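# Press down the marked end of an ivory rocker switch

## Task

Push the marked end of the ivory rocker switch down so that it stays pressed, with the switch still lying flat. At the end the robot must not be touching the switch, and any drink can, parts box or small stack bin must still be upright.

## Robot and tools

Robot: two arms, left_arm and right_arm. Each has six joints, ordered waist, shoulder, elbow, wrist pitch, wrist yaw, wrist roll, and a two-finger gripper. This order is used in every row and every per-joint list in results.

Frame: results use the scene frame. The origin sits at table-top height, halfway between the two arms' nominal bases. +z points up, +x points out over the table, and left_arm is on the +y side. Arm names do not match image sides. The real bases are offset from nominal, and the printed hand pose can be a few centimetres off, more at long reach. A BASES line, if present, gives the calibrated base positions.

Row format (shared by execute_actions and move): one flat list of 14 numbers covering both arms, even if only one arm moves. The first 7 are left_arm: six joint displacements, then the opening. The last 7 are right_arm in the same layout. Each number must lie in [-1, 1].
- Joint numbers are offsets, not poses. They count from the Joint targets in effect when the action or call begins, not from the previous row. Sending the same offset again moves the joint further. Scale: 1.0 equals 2.224 rad for waist, shoulder and elbow, and 8.485 rad for wrist pitch, wrist yaw and wrist roll. To keep an arm where it is, send 0 for its joints.
- Opening is absolute: +1 fully open, -1 closed. A 0 is a real command (half open). To leave a gripper unchanged, resend its current command, which is shown under Tool commands.

Joint ranges in rad, per arm: waist -2.618 to 3.054, shoulder 0.000 to 3.142, elbow 0.000 to 3.142, wrist pitch -1.571 to 1.571, wrist yaw -1.571 to 1.571, wrist roll -2.094 to 2.094. Real ends can differ by up to 0.059 rad. An action that pushes a joint outward more than 0.059 rad past its range is refused for both arms. If the first action of a call fails this check, or any action is malformed, the whole call is refused. A joint driven to its end yields the line "joint sent to its limit".

execute_actions(actions, cameras): actions is a list of actions. Each action is a table of up to 15 rows, one row per 1/30 s step. If fewer rows are given, the last row is held for the rest of the 15 steps, so each action lasts 0.5 s. An empty list returns only the state and images. Each step, a joint's target can lead its measured angle by at most 0.339 rad (big three) or 2.2 rad (wrist joints). Targets that would carry the gripper more than 200 mm are scaled back, so large moves take several actions. Very small changes may not start the joint moving.

move(target, speed, blend, opening_speed, blocking, cameras): target is one 14-number row or a list of up to 15 rows. Every row's displacements count from the same starting Joint targets. speed is the top rad/s of the joint with the farthest to go, from 0.01 to 12.57, default 0.5. It can be one value or one per target. blend, in rad, rounds the corners between listed targets. opening_speed, 0.2 or more per second on the -1..+1 scale, ramps the fingers. blocking=false returns after about 0.5 s while the move continues. All joints are interpolated together, so the gripper follows a curve, and there is no collision avoidance. The result adds a "move:" line with done, off_target (at rest but more than 0.035 rad from target), moving, held or fault, and limits=held if steps were withheld. done does not mean nothing was touched. Faster moves, or targets set deeper past a contact, press harder.

wait(seconds 0..10, cameras): lets time pass while commands are held. A running move continues.
stop(cameras): brakes a running move. It needs some distance to stop.
zoom_image(camera, region): camera is cam_head_left or cam_head_right. region is [x0, y0, x1, y1] in pixels from the top-left, at most 504x504.
finished_scene(scene): ends the scene with a number from 1 to 3. It cannot be undone.

Results: end_effector_position (m) and end_effector_quat_wxyz for each gripper. The position is the point between the finger pads, about 1 cm behind the tips. Fingers point along the gripper's +z axis and open along its y axis. Joint positions and Joint velocities give one block per arm (rad, rad/s), followed by the pad gap (m; 0.094 when fully open). "within noise" means the arm is still. Joint targets is the baseline for your next offsets. Joint torques are total drive output, including gravity, with sign positive toward larger angles. The big three wrap at ±28 N m. Readings are offset and noisy. grip_measured uses the command scale and can read up to about 2.7 mm wide when empty. Calls with actions also list joint positions at sampled steps. "joint command not followed" means the clearance check altered targets.

Cameras: cam_head_left and cam_head_right, each 896x504, head-mounted and looking down at the table. Calibration (K, distortion, T_world_to_cam) is supplied and is accurate to within a few mm and px near image centre.

Avoid: knocking over the can, box or bin, or pushing anything off the table. Avoid fast or hard impacts on the switch; approach above it, then press gently. Avoid collisions or squeezing between the two arms. Do not keep pushing toward a pose that cannot be reached, and do not hold an arm stretched out for long, because motors heat up. MOTOR HOT appears at 75 °C. At 90 °C that arm folds and idles, and at 100 °C it collapses. If an arm is blocked and keeps pressing, command its targets back past its measured positions. After pressing, lift clear so nothing touches the switch.

Each tool is called after ">>>" as name([rows], argument=value, ...), one row to a line, values as JSON.

## Session

>>> execute_actions(actions=[])

Scene clock: 0.00 s.
left_arm: end_effector_position=(+0.4286, +0.2967, +0.1025) grip_measured=+1.000 end_effector_quat_wxyz=(+0.594, -0.058, +0.801, +0.043) | right_arm: end_effector_position=(+0.4064, -0.2592, +0.1034) grip_measured=+1.000 end_effector_quat_wxyz=(+0.590, +0.008, +0.807, -0.016)
Joint positions: left_arm=[0.015 1.55 0.343 0.908 -0.141 -0.044 0.094] | right_arm=[-0.012 1.559 0.377 0.875 -0.004 -0.019 0.094]
Joint velocities: within noise
Joint torques (N m): no reading
Heat: left arm: 25 °C; right arm: 29 °C.
Joint targets: left_arm=[0.015 1.542 0.352 0.915 -0.142 -0.045] | right_arm=[-0.012 1.552 0.383 0.873 -0.004 -0.019]
Tool commands: left_gripper/opening=+1.0 right_gripper/opening=+1.0

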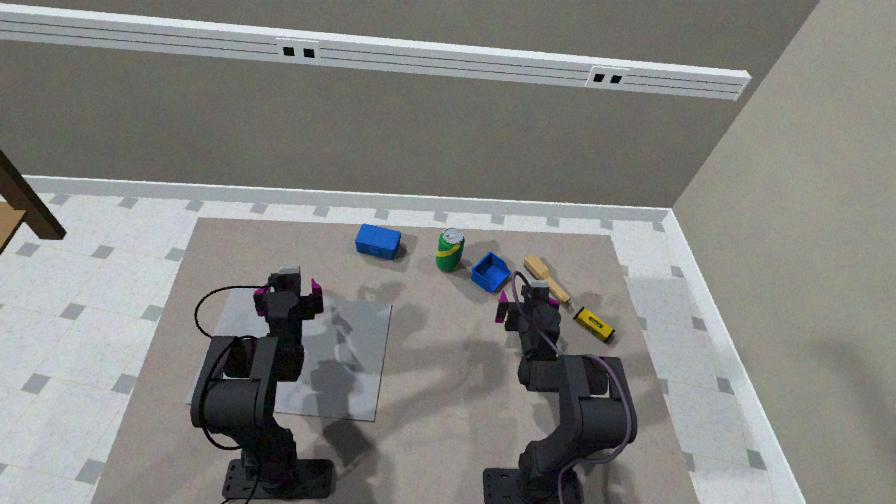

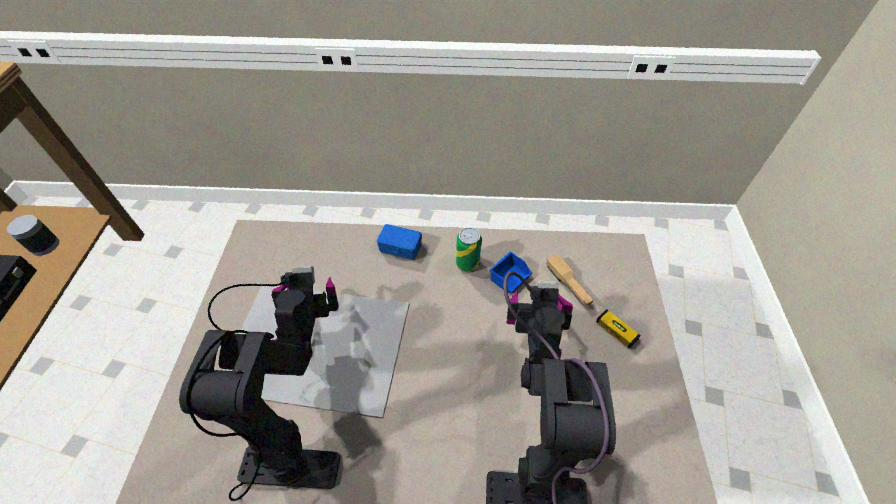

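>>> zoom_image(camera="cam_head_left", region=[440, 210, 660, 380])

>>> zoom_image(camera="cam_head_right", region=[440, 210, 660, 380])

>>> zoom_image(camera="cam_head_right", region=[220, 210, 440, 430])

Scaled by 2.291 from the camera's 896x504 image, which has a finer 1280x720 frame.

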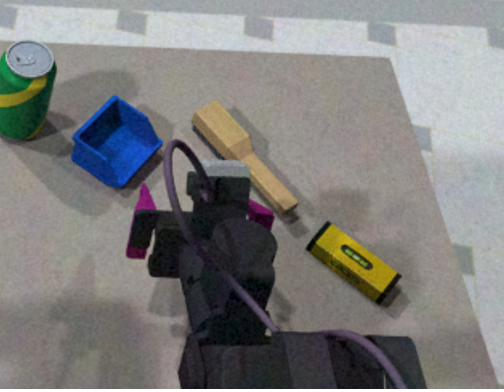

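Scaled by 2.291 from the camera's 896x504 image, which has a finer 1280x720 frame.

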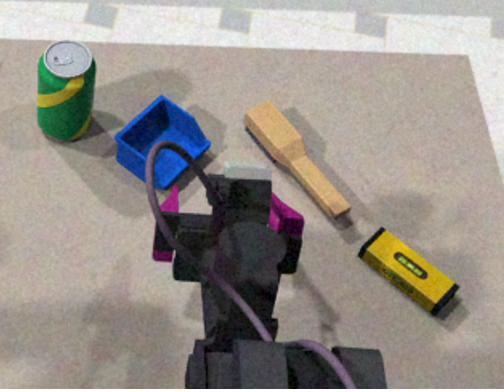

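Scaled by 2.291 from the camera's 896x504 image, which has a finer 1280x720 frame.

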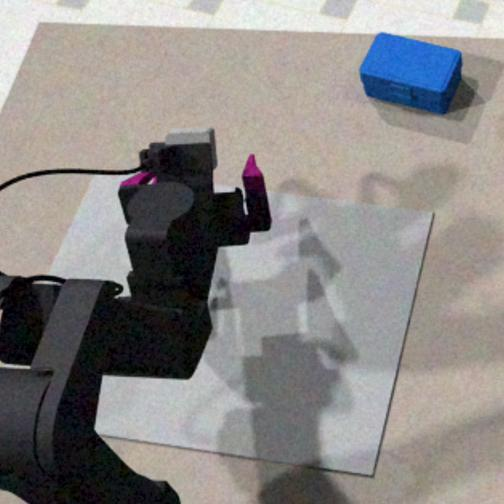

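>>> move(target=[0.225, -0.27, 0, 0, 0, 0, 1, -0.225, -0.27, 0, 0, 0, 0, 1], speed=0.8)

Scene clock: 14.50 s.
left_arm: end_effector_position=(+0.3201, +0.4537, +0.3177) grip_measured=+1.000 end_effector_quat_wxyz=(+0.776, -0.210, +0.553, +0.218) | right_arm: end_effector_position=(+0.3013, -0.4196, +0.3194) grip_measured=+1.000 end_effector_quat_wxyz=(+0.769, +0.154, +0.580, -0.219)
Joint positions: left_arm=[0.509 0.95 0.343 0.915 -0.138 -0.044 0.094] | right_arm=[-0.508 0.959 0.377 0.864 -0.001 -0.019 0.094]
Joint velocities: within noise
Joint torques (N m): left_arm=[0.34 -1.96 8.66 2 -0.01 -0.05] | right_arm=[-0.43 -1.52 8.13 2.01 -0.05 -0.02]
Heat: left arm: 28 °C; right arm: 33 °C.
Joint targets: left_arm=[0.515 0.941 0.352 0.915 -0.142 -0.045] | right_arm=[-0.513 0.952 0.383 0.874 -0.004 -0.019]
move: done

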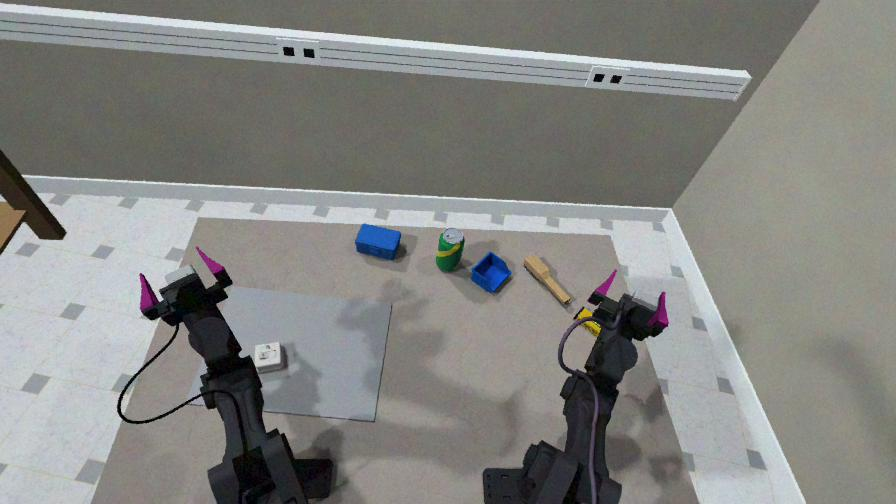

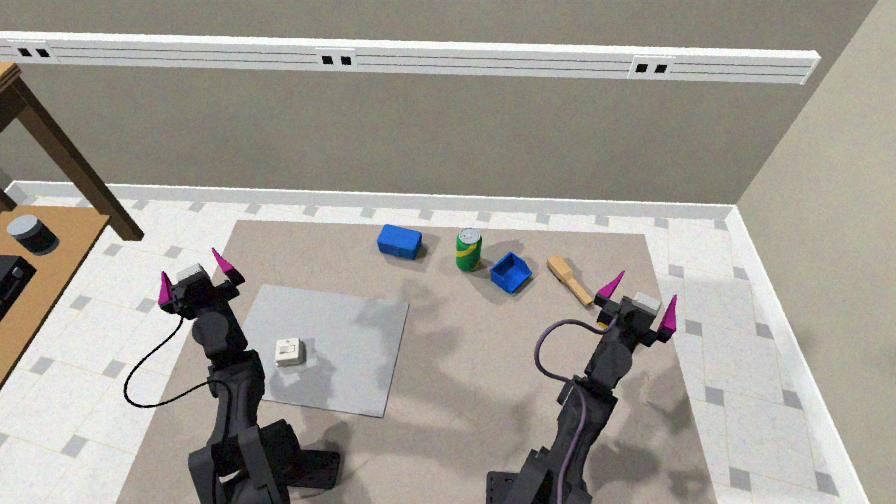

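>>> zoom_image(camera="cam_head_left", region=[235, 325, 315, 389])

>>> zoom_image(camera="cam_head_right", region=[255, 320, 335, 384])

Scaled by 6.300 from the camera's 896x504 image, which has a finer 1280x720 frame.

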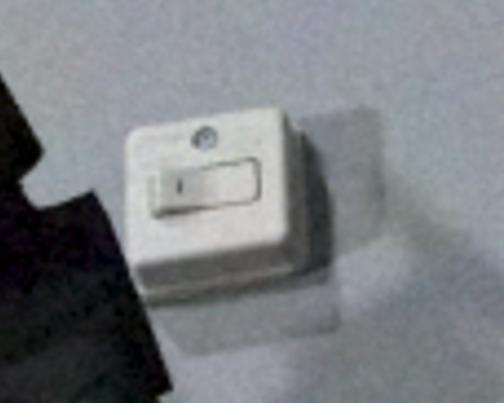

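Scaled by 6.300 from the camera's 896x504 image, which has a finer 1280x720 frame.

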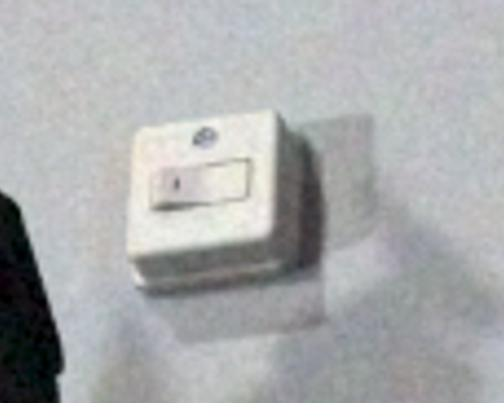

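>>> move(target=[-0.0832, 0.3426, 0.4964, -0.2639, 0.0167, 0.0053, -1, 0, 0, 0, 0, 0, 0, -1], speed=1.0)

Scene clock: 45.20 s.
left_arm: end_effector_position=(+0.3206, +0.3689, +0.1283) grip_measured=-0.995 end_effector_quat_wxyz=(-0.001, -0.163, +0.987, +0.005) | right_arm: end_effector_position=(+0.3013, -0.4196, +0.3194) grip_measured=-0.996 end_effector_quat_wxyz=(+0.769, +0.154, +0.580, -0.219)
Joint positions: left_arm=[0.335 1.685 1.428 -1.315 -0.011 -0.011 0] | right_arm=[-0.508 0.959 0.377 0.864 -0.001 -0.019 0]
Joint velocities: within noise
Joint torques (N m): left_arm=[-0.43 -5.37 9.42 0.44 0.11 0.09] | right_arm=[-0.43 -1.51 8.14 2 -0.05 -0.02]
Heat: left arm: 30 °C; right arm: 34 °C.
Joint targets: left_arm=[0.330 1.703 1.456 -1.324 0.000 0.000] | right_arm=[-0.513 0.952 0.383 0.874 -0.004 -0.019]
move: done

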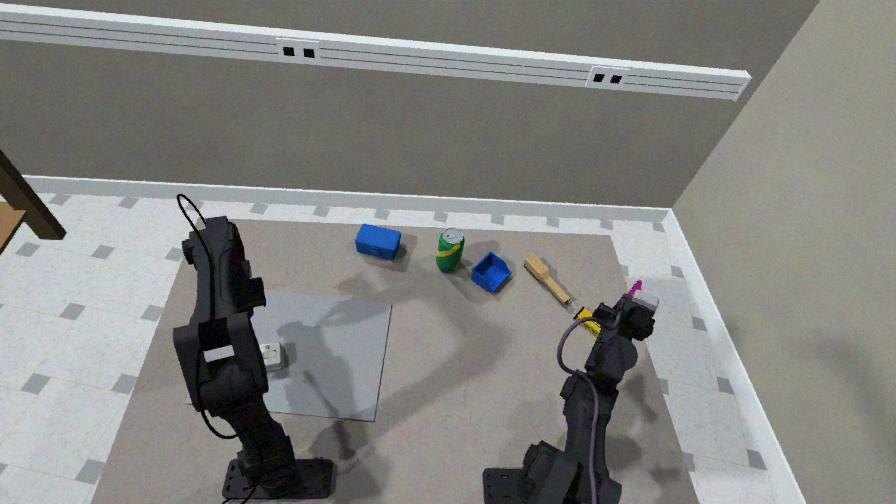

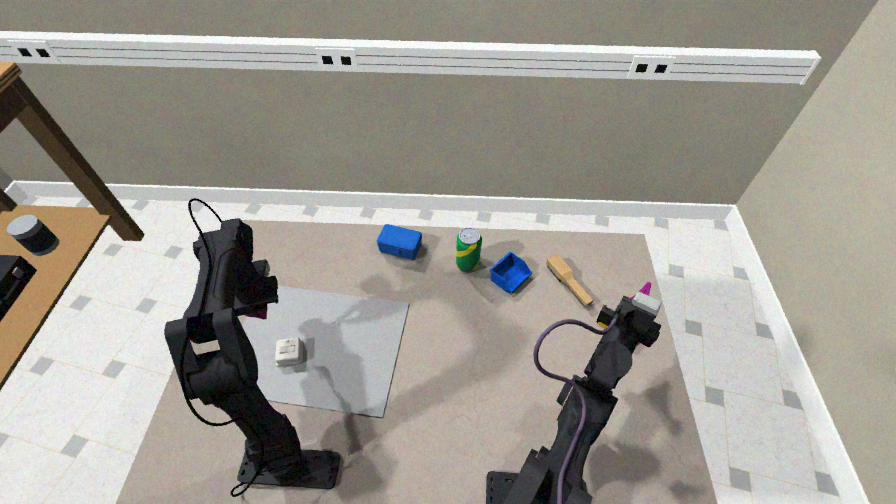

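>>> move(target=[-0.0081, -0.3826, -0.4492, 0.1101, 0, 0, -1, 0, 0, 0, 0, 0, 0, -1], speed=1.0)

Scene clock: 56.50 s.
left_arm: end_effector_position=(+0.2899, +0.3540, +0.0965) grip_measured=-0.995 end_effector_quat_wxyz=(+0.363, -0.146, +0.919, +0.058) | right_arm: end_effector_position=(+0.3013, -0.4196, +0.3194) grip_measured=-0.996 end_effector_quat_wxyz=(+0.769, +0.154, +0.580, -0.219)
Joint positions: left_arm=[0.319 0.87 0.461 -0.41 -0.01 -0.01 0] | right_arm=[-0.508 0.959 0.377 0.864 -0.001 -0.019 0]
Joint velocities: within noise
Joint torques (N m): left_arm=[-0.65 -2.13 7.68 2 0.13 0.06] | right_arm=[-0.43 -1.54 8.14 2 -0.05 -0.02]
Heat: left arm: 28 °C; right arm: 35 °C.
Joint targets: left_arm=[0.312 0.852 0.457 -0.390 0.000 0.000] | right_arm=[-0.513 0.952 0.383 0.874 -0.004 -0.019]
move: done

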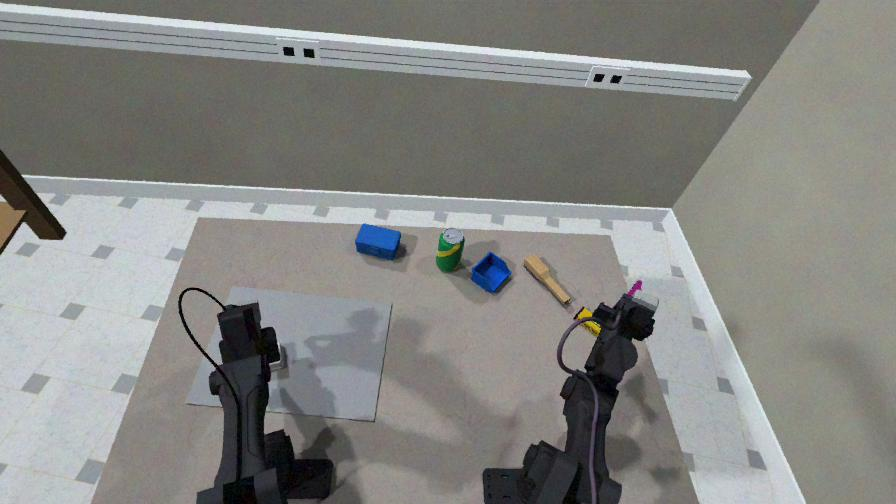

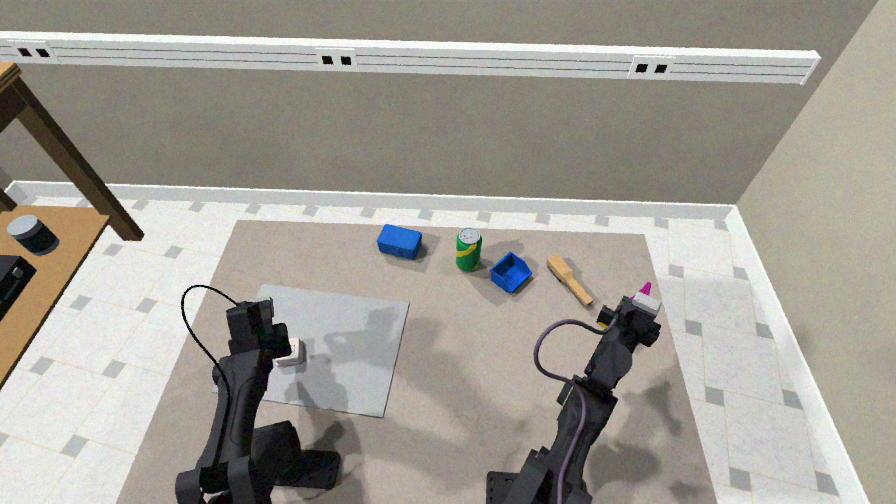

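>>> zoom_image(camera="cam_head_left", region=[590, 260, 690, 360])

>>> zoom_image(camera="cam_head_right", region=[220, 280, 320, 380])

>>> zoom_image(camera="cam_head_left", region=[200, 290, 300, 390])

Scaled by 5.040 from the camera's 896x504 image, which has a finer 1280x720 frame.

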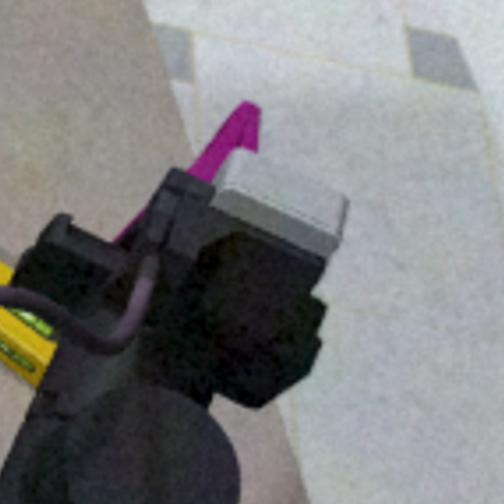

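Scaled by 5.040 from the camera's 896x504 image, which has a finer 1280x720 frame.

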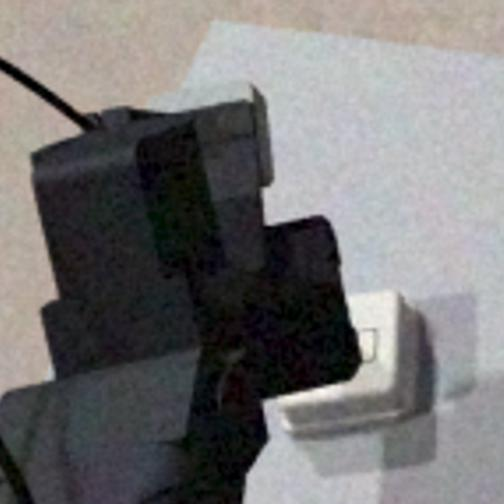

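Scaled by 5.040 from the camera's 896x504 image, which has a finer 1280x720 frame.

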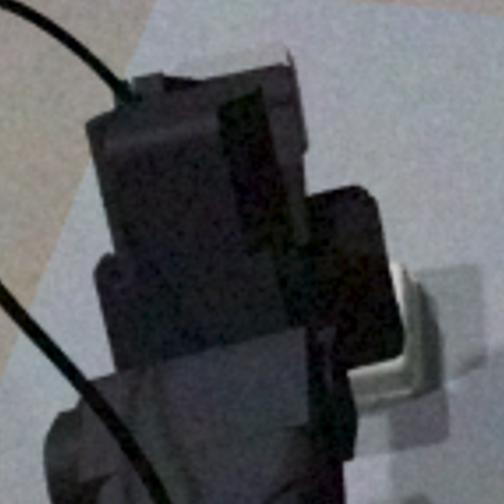

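>>> move(target=[0, 0, 0, 0, 0, 0, 1, 0, 0, 0, 0, 0, 0, -1], speed=1.0)

>>> zoom_image(camera="cam_head_left", region=[180, 270, 320, 410])

>>> zoom_image(camera="cam_head_right", region=[180, 270, 320, 410])

Scene clock: 64.27 s.
left_arm: end_effector_position=(+0.2901, +0.3540, +0.0966) grip_measured=+0.999 end_effector_quat_wxyz=(+0.363, -0.146, +0.919, +0.058) | right_arm: end_effector_position=(+0.3013, -0.4196, +0.3194) grip_measured=-0.996 end_effector_quat_wxyz=(+0.769, +0.154, +0.580, -0.219)
Joint positions: left_arm=[0.319 0.87 0.461 -0.41 -0.01 -0.01 0.094] | right_arm=[-0.508 0.959 0.377 0.864 -0.001 -0.019 0]
Joint velocities: within noise
Joint torques (N m): left_arm=[-0.65 -2.28 7.49 1.94 0.11 0.06] | right_arm=[-0.43 -1.51 8.13 2 -0.05 -0.02]
Heat: left arm: 29 °C; right arm: 35 °C.
Joint targets: left_arm=[0.312 0.852 0.457 -0.390 0.000 0.000] | right_arm=[-0.513 0.952 0.383 0.874 -0.004 -0.019]
move: done

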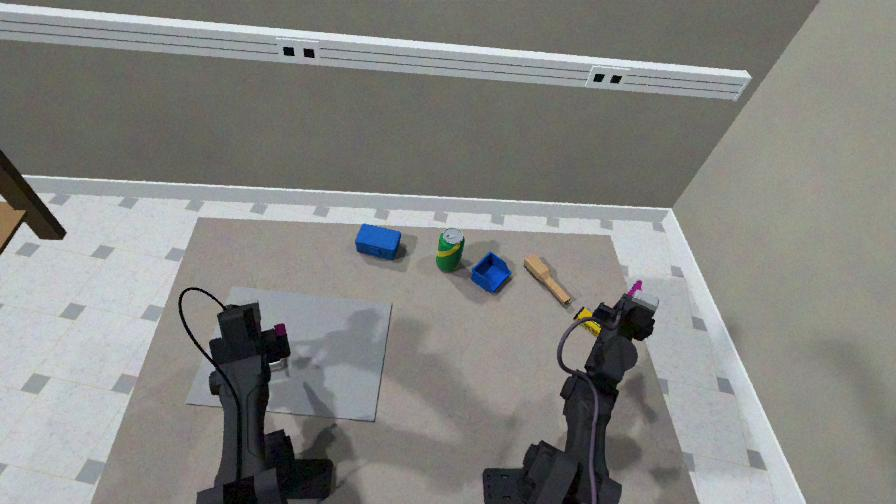

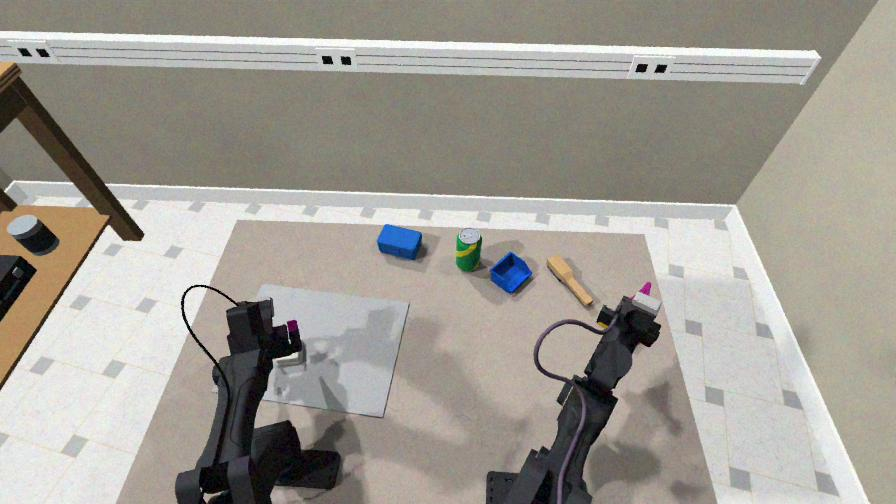

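Scaled by 3.600 from the camera's 896x504 image, which has a finer 1280x720 frame.

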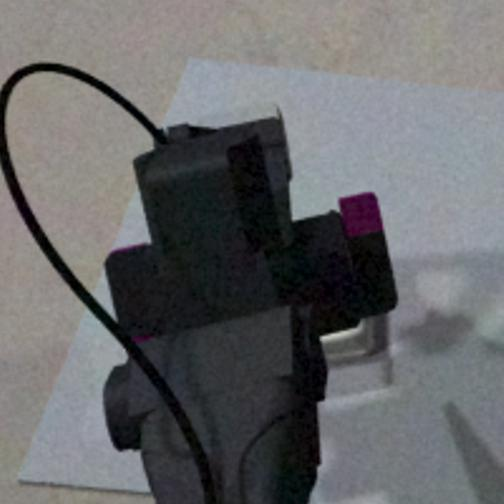

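Scaled by 3.600 from the camera's 896x504 image, which has a finer 1280x720 frame.

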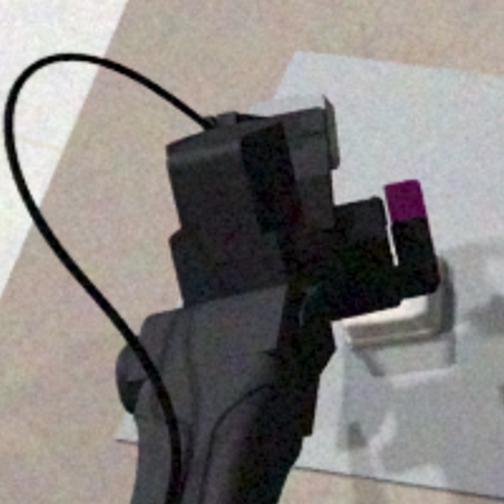

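>>> move(target=[-0.1704, -0.1081, -0.1482, 0.0441, 0, 0, 1, 0.1309, 0.2907, 0.0980, -0.0444, 0.0005, 0.0022, 1], speed=0.8)

>>> zoom_image(camera="cam_head_left", region=[220, 270, 390, 440])

>>> zoom_image(camera="cam_head_right", region=[220, 270, 390, 440])

>>> zoom_image(camera="cam_head_left", region=[480, 240, 650, 410])

>>> zoom_image(camera="cam_head_right", region=[480, 240, 650, 410])

Scene clock: 92.73 s.
left_arm: end_effector_position=(+0.2988, +0.2530, +0.0847) grip_measured=+0.999 end_effector_quat_wxyz=(+0.497, +0.029, +0.867, -0.019) | right_arm: end_effector_position=(+0.4080, -0.3472, +0.0766) grip_measured=+0.997 end_effector_quat_wxyz=(+0.490, +0.106, +0.863, -0.064)
Joint positions: left_arm=[-0.062 0.625 0.133 -0.038 -0.006 -0.01 0.094] | right_arm=[-0.223 1.589 0.562 0.491 0 -0.009 0.094]
Joint velocities: within noise
Joint torques (N m): left_arm=[-0.53 -0.5 7.69 2.25 0.09 0.05] | right_arm=[0.14 -4.55 9.72 2.04 0 0.06]
Heat: left arm: 32 °C; right arm: 36 °C.
Joint targets: left_arm=[-0.067 0.612 0.127 -0.016 0.000 0.000] | right_arm=[-0.222 1.598 0.601 0.497 0.000 0.000]
move: off_target (right_arm); right_arm: the elbow is farthest, 0.039 rad from its target

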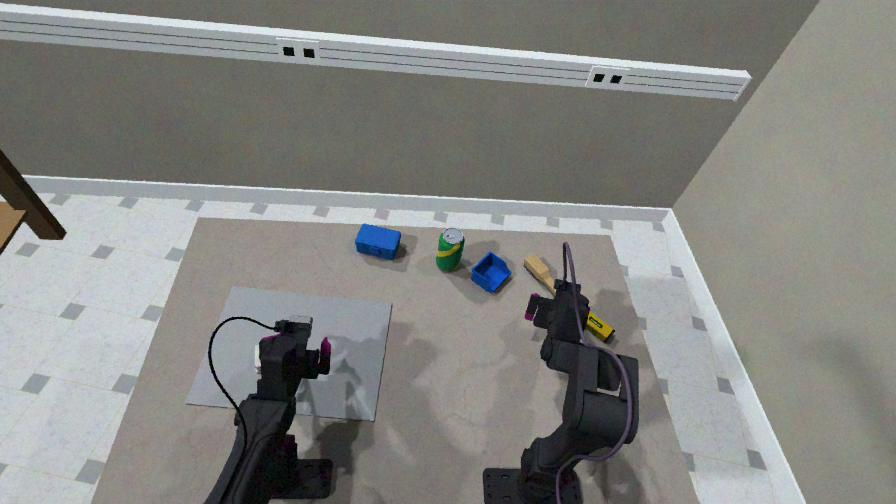

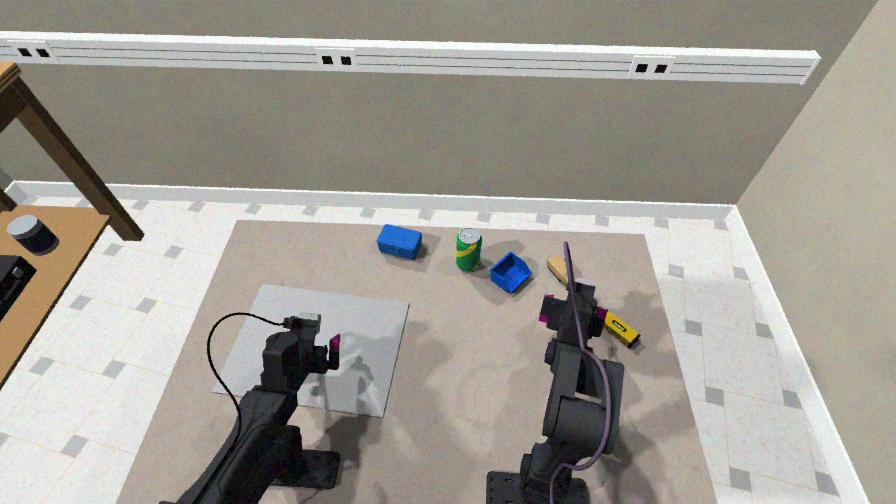

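Scaled by 2.965 from the camera's 896x504 image, which has a finer 1280x720 frame.

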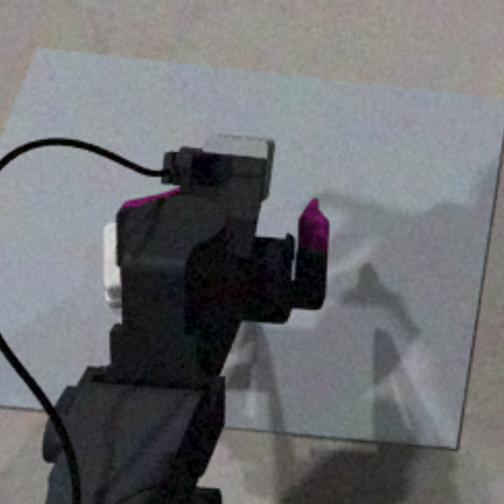

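Scaled by 2.965 from the camera's 896x504 image, which has a finer 1280x720 frame.

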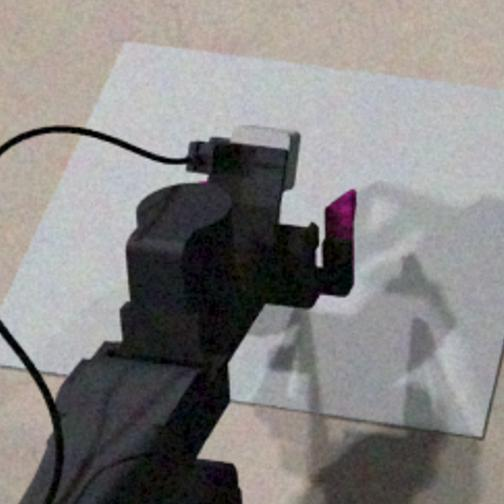

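Scaled by 2.965 from the camera's 896x504 image, which has a finer 1280x720 frame.

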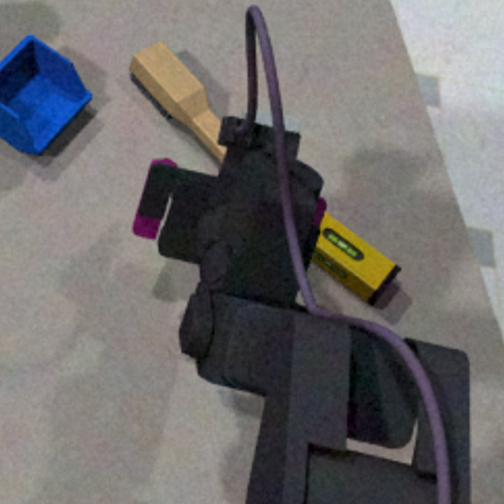

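Scaled by 2.965 from the camera's 896x504 image, which has a finer 1280x720 frame.

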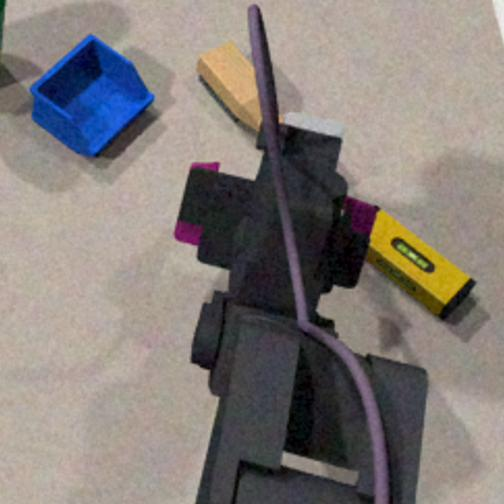

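>>> move(target=[0.0351, 0.4365, 0.0739, 0.1187, 0, 0, 1, -0.0478, 0, -0.1321, 0.0582, 0, 0, 1], speed=0.8)

>>> zoom_image(camera="cam_head_left", region=[240, 250, 340, 350])

>>> zoom_image(camera="cam_head_right", region=[250, 250, 350, 350])

>>> zoom_image(camera="cam_head_left", region=[530, 260, 630, 360])

>>> zoom_image(camera="cam_head_right", region=[540, 260, 640, 360])

Scene clock: 114.00 s.
left_arm: end_effector_position=(+0.4126, +0.2689, +0.0816) grip_measured=+0.999 end_effector_quat_wxyz=(+0.581, +0.000, +0.814, -0.004) | right_arm: end_effector_position=(+0.3738, -0.3790, +0.0930) grip_measured=+0.997 end_effector_quat_wxyz=(+0.583, +0.139, +0.793, -0.106)
Joint positions: left_arm=[0.004 1.57 0.268 0.97 -0.006 -0.009 0.094] | right_arm=[-0.324 1.589 0.324 0.964 0 -0.006 0.094]
Joint velocities: within noise
Joint torques (N m): left_arm=[0.46 -3.36 7.62 2.37 0.08 0.04] | right_arm=[-0.42 -3.7 3.99 2.45 0 0.05]
Heat: left arm: 32 °C; right arm: 36 °C.
Joint targets: left_arm=[0.011 1.582 0.291 0.991 0.000 0.000] | right_arm=[-0.328 1.598 0.308 0.990 0.000 0.000]
move: done

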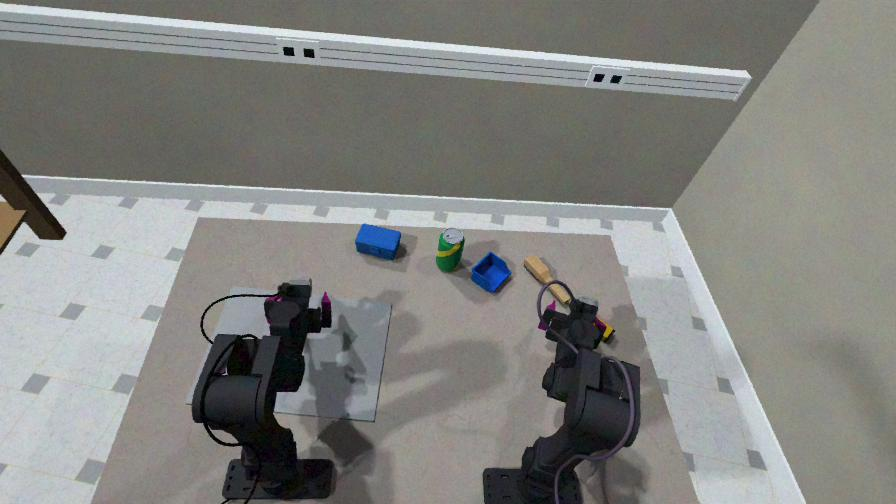

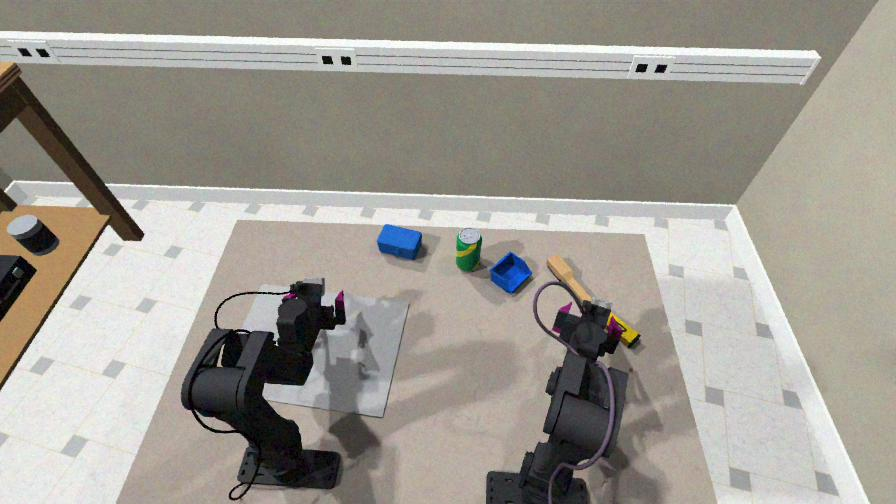

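Scaled by 5.040 from the camera's 896x504 image, which has a finer 1280x720 frame.

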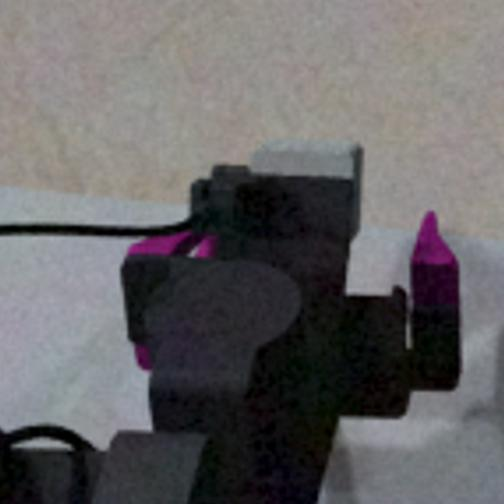

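Scaled by 5.040 from the camera's 896x504 image, which has a finer 1280x720 frame.

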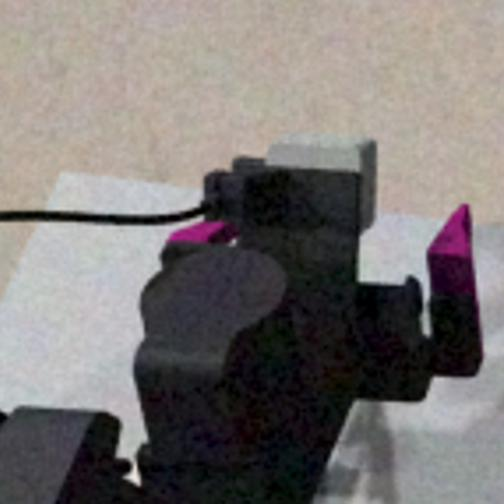

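Scaled by 5.040 from the camera's 896x504 image, which has a finer 1280x720 frame.

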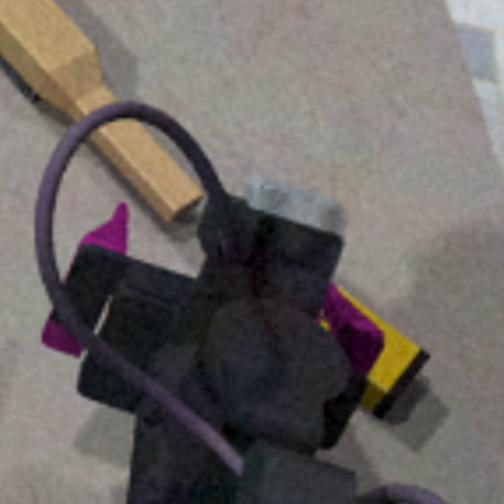

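Scaled by 5.040 from the camera's 896x504 image, which has a finer 1280x720 frame.

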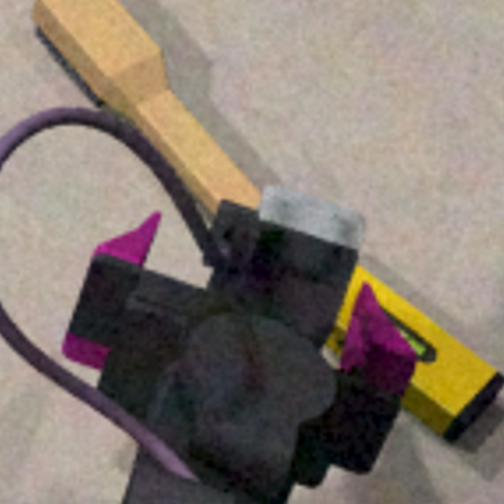

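>>> move(target=[0.1844, -0.0167, -0.0166, 0, 0, 0, 1, 0.3397, 0.0099, 0.0103, -0.0001, 0, 0, 1], speed=0.8)

>>> zoom_image(camera="cam_head_left", region=[160, 250, 280, 370])

>>> zoom_image(camera="cam_head_right", region=[170, 250, 290, 370])

>>> zoom_image(camera="cam_head_left", region=[410, 250, 530, 370])

>>> zoom_image(camera="cam_head_right", region=[410, 250, 530, 370])

Scene clock: 127.30 s.
left_arm: end_effector_position=(+0.3806, +0.4190, +0.0796) grip_measured=+0.999 end_effector_quat_wxyz=(+0.568, -0.166, +0.798, +0.113) | right_arm: end_effector_position=(+0.3671, -0.0924, +0.0878) grip_measured=+0.997 end_effector_quat_wxyz=(+0.577, -0.159, +0.793, +0.112)
Joint positions: left_arm=[0.416 1.57 0.261 0.973 -0.003 -0.009 0.094] | right_arm=[0.426 1.605 0.324 0.966 0.006 -0.004 0.094]
Joint velocities: within noise
Joint torques (N m): left_arm=[0.4 -6.49 4.71 2.37 0.05 0.09] | right_arm=[0.06 -3.33 5.74 2.36 -0.08 0.01]
Heat: left arm: 33 °C; right arm: 37 °C.
Joint targets: left_arm=[0.421 1.545 0.254 0.991 0.000 0.000] | right_arm=[0.428 1.620 0.330 0.990 0.000 0.000]
move: done

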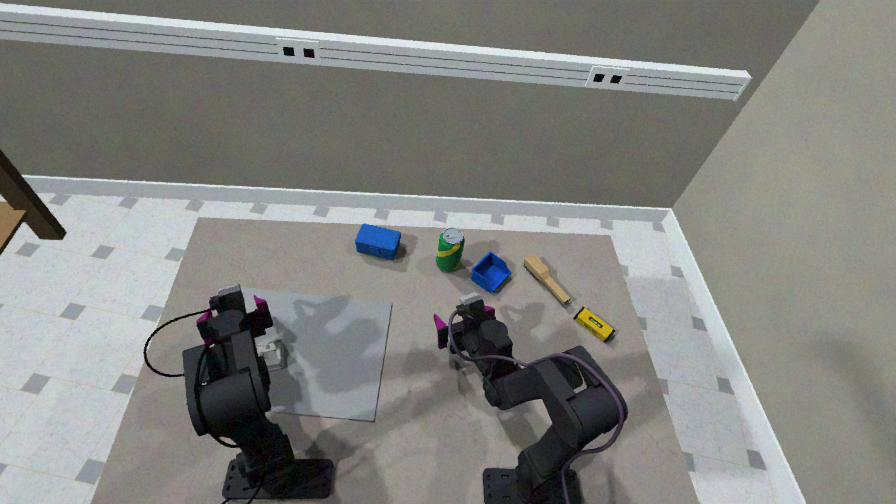

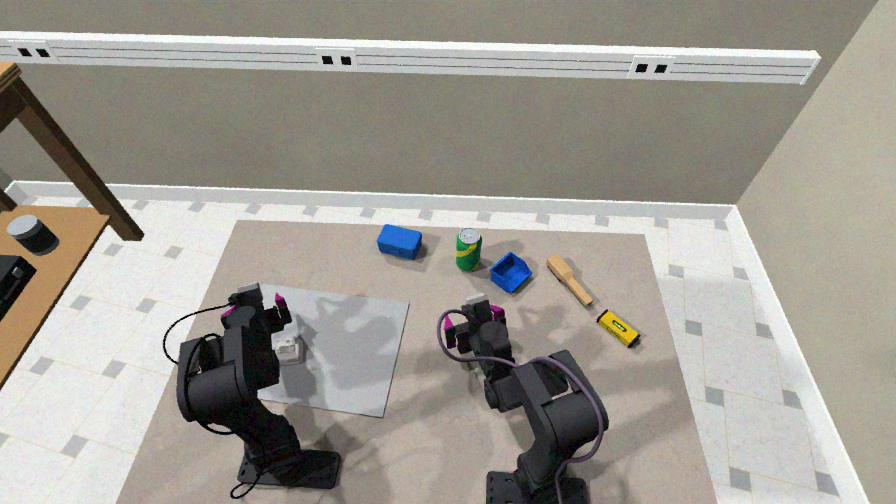

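Scaled by 4.200 from the camera's 896x504 image, which has a finer 1280x720 frame.

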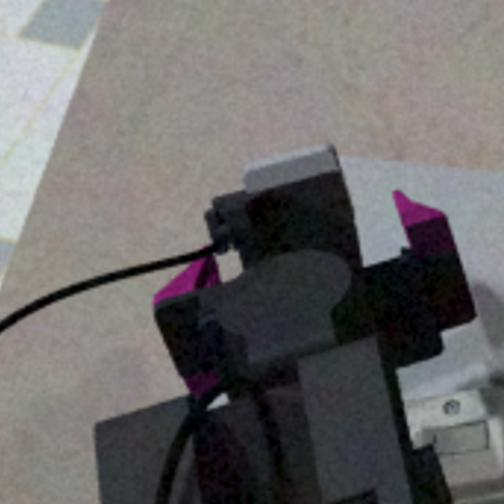

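Scaled by 4.200 from the camera's 896x504 image, which has a finer 1280x720 frame.

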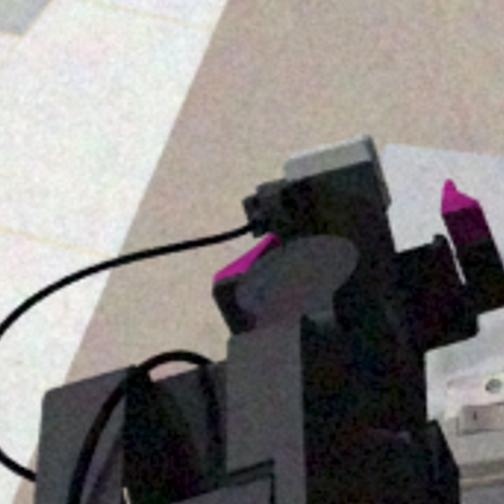

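Scaled by 4.200 from the camera's 896x504 image, which has a finer 1280x720 frame.

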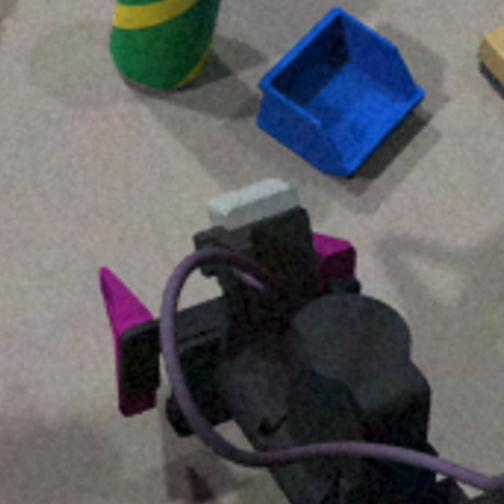

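Scaled by 4.200 from the camera's 896x504 image, which has a finer 1280x720 frame.

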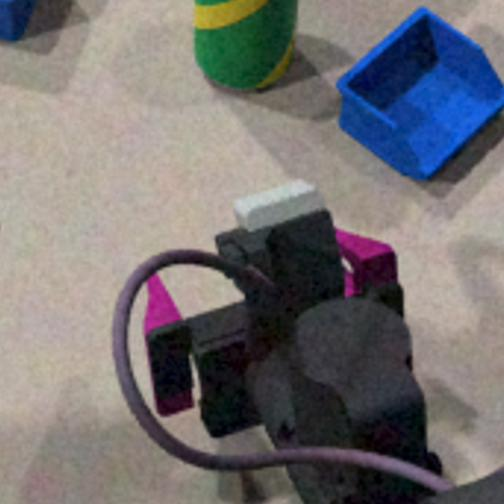

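>>> move(target=[-0.3683, 0.0036, 0.0034, 0, 0, 0, 1, -0.1866, -0.0013, -0.001, 0, 0, 0, 1], speed=0.8)

>>> zoom_image(camera="cam_head_left", region=[310, 250, 430, 370])

>>> zoom_image(camera="cam_head_right", region=[310, 250, 430, 370])

>>> zoom_image(camera="cam_head_left", region=[480, 250, 600, 370])

>>> zoom_image(camera="cam_head_right", region=[490, 250, 610, 370])

Scene clock: 134.60 s.
left_arm: end_effector_position=(+0.3796, +0.1224, +0.0796) grip_measured=+0.999 end_effector_quat_wxyz=(+0.566, +0.163, +0.799, -0.121) | right_arm: end_effector_position=(+0.3975, -0.2495, +0.0878) grip_measured=+0.997 end_effector_quat_wxyz=(+0.587, +0.006, +0.809, -0.008)
Joint positions: left_arm=[-0.394 1.57 0.261 0.973 0.001 -0.009 0.094] | right_arm=[0.016 1.605 0.324 0.966 0.006 -0.004 0.094]
Joint velocities: within noise
Joint torques (N m): left_arm=[-0.44 -5.64 5.35 2.38 -0.01 0.07] | right_arm=[-0.31 -3.54 5.53 2.35 -0.08 0.02]
Heat: left arm: 33 °C; right arm: 37 °C.
Joint targets: left_arm=[-0.398 1.553 0.262 0.991 0.000 0.000] | right_arm=[0.013 1.617 0.328 0.990 0.000 0.000]
move: done

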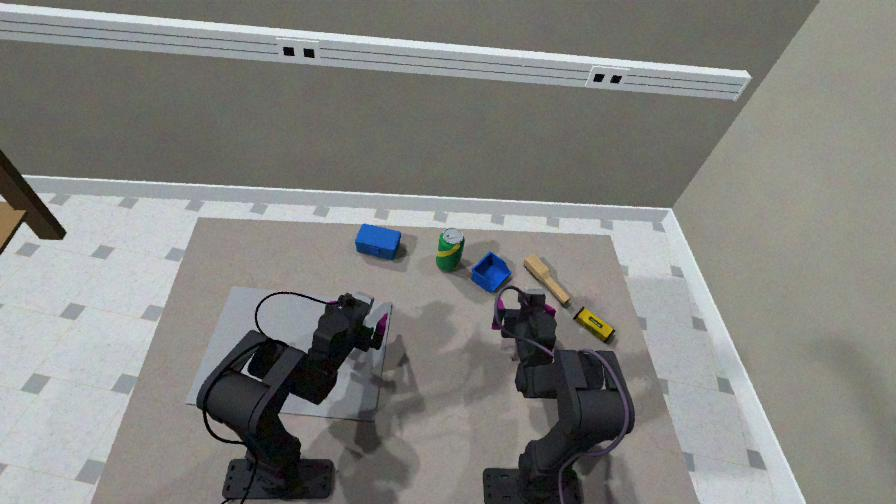

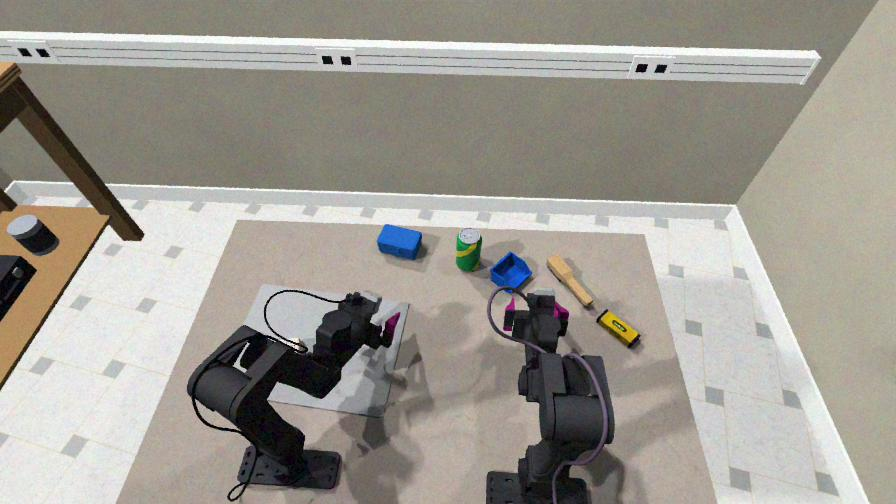

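Scaled by 4.200 from the camera's 896x504 image, which has a finer 1280x720 frame.

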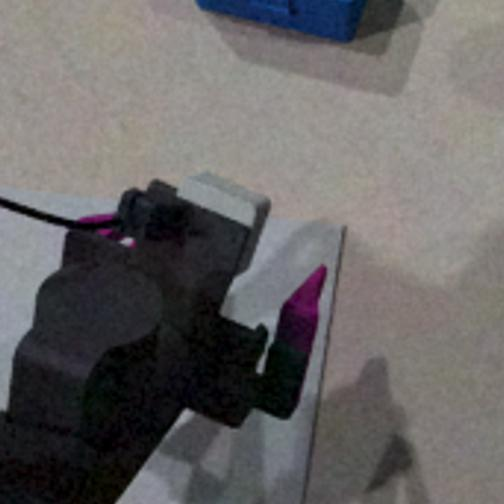

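Scaled by 4.200 from the camera's 896x504 image, which has a finer 1280x720 frame.

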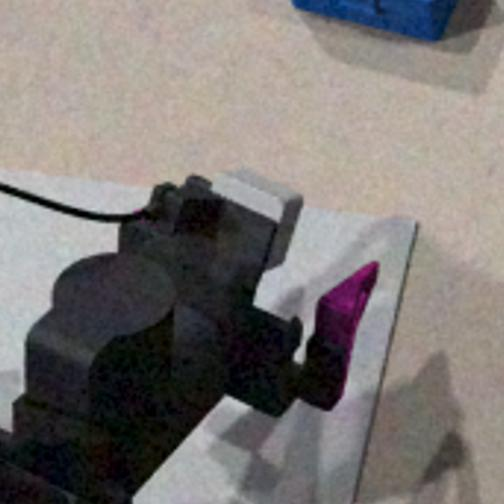

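Scaled by 4.200 from the camera's 896x504 image, which has a finer 1280x720 frame.

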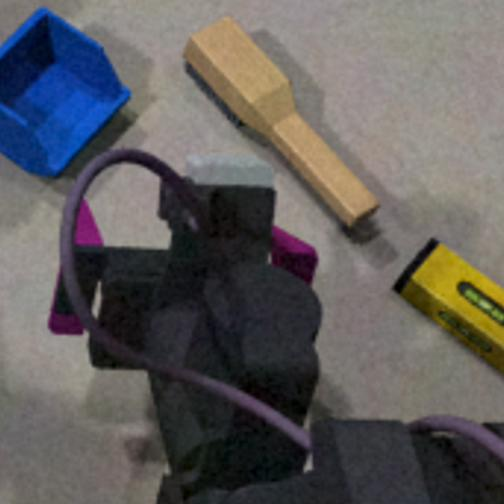

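Scaled by 4.200 from the camera's 896x504 image, which has a finer 1280x720 frame.

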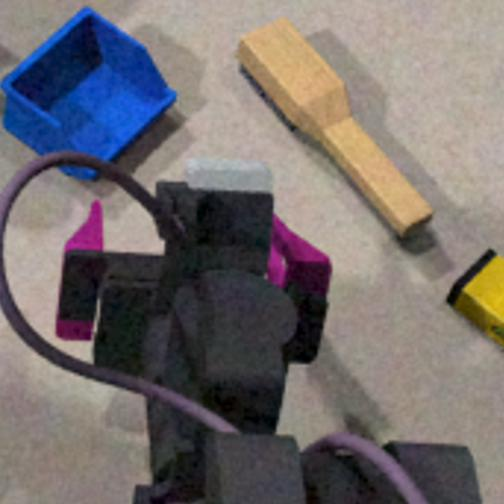

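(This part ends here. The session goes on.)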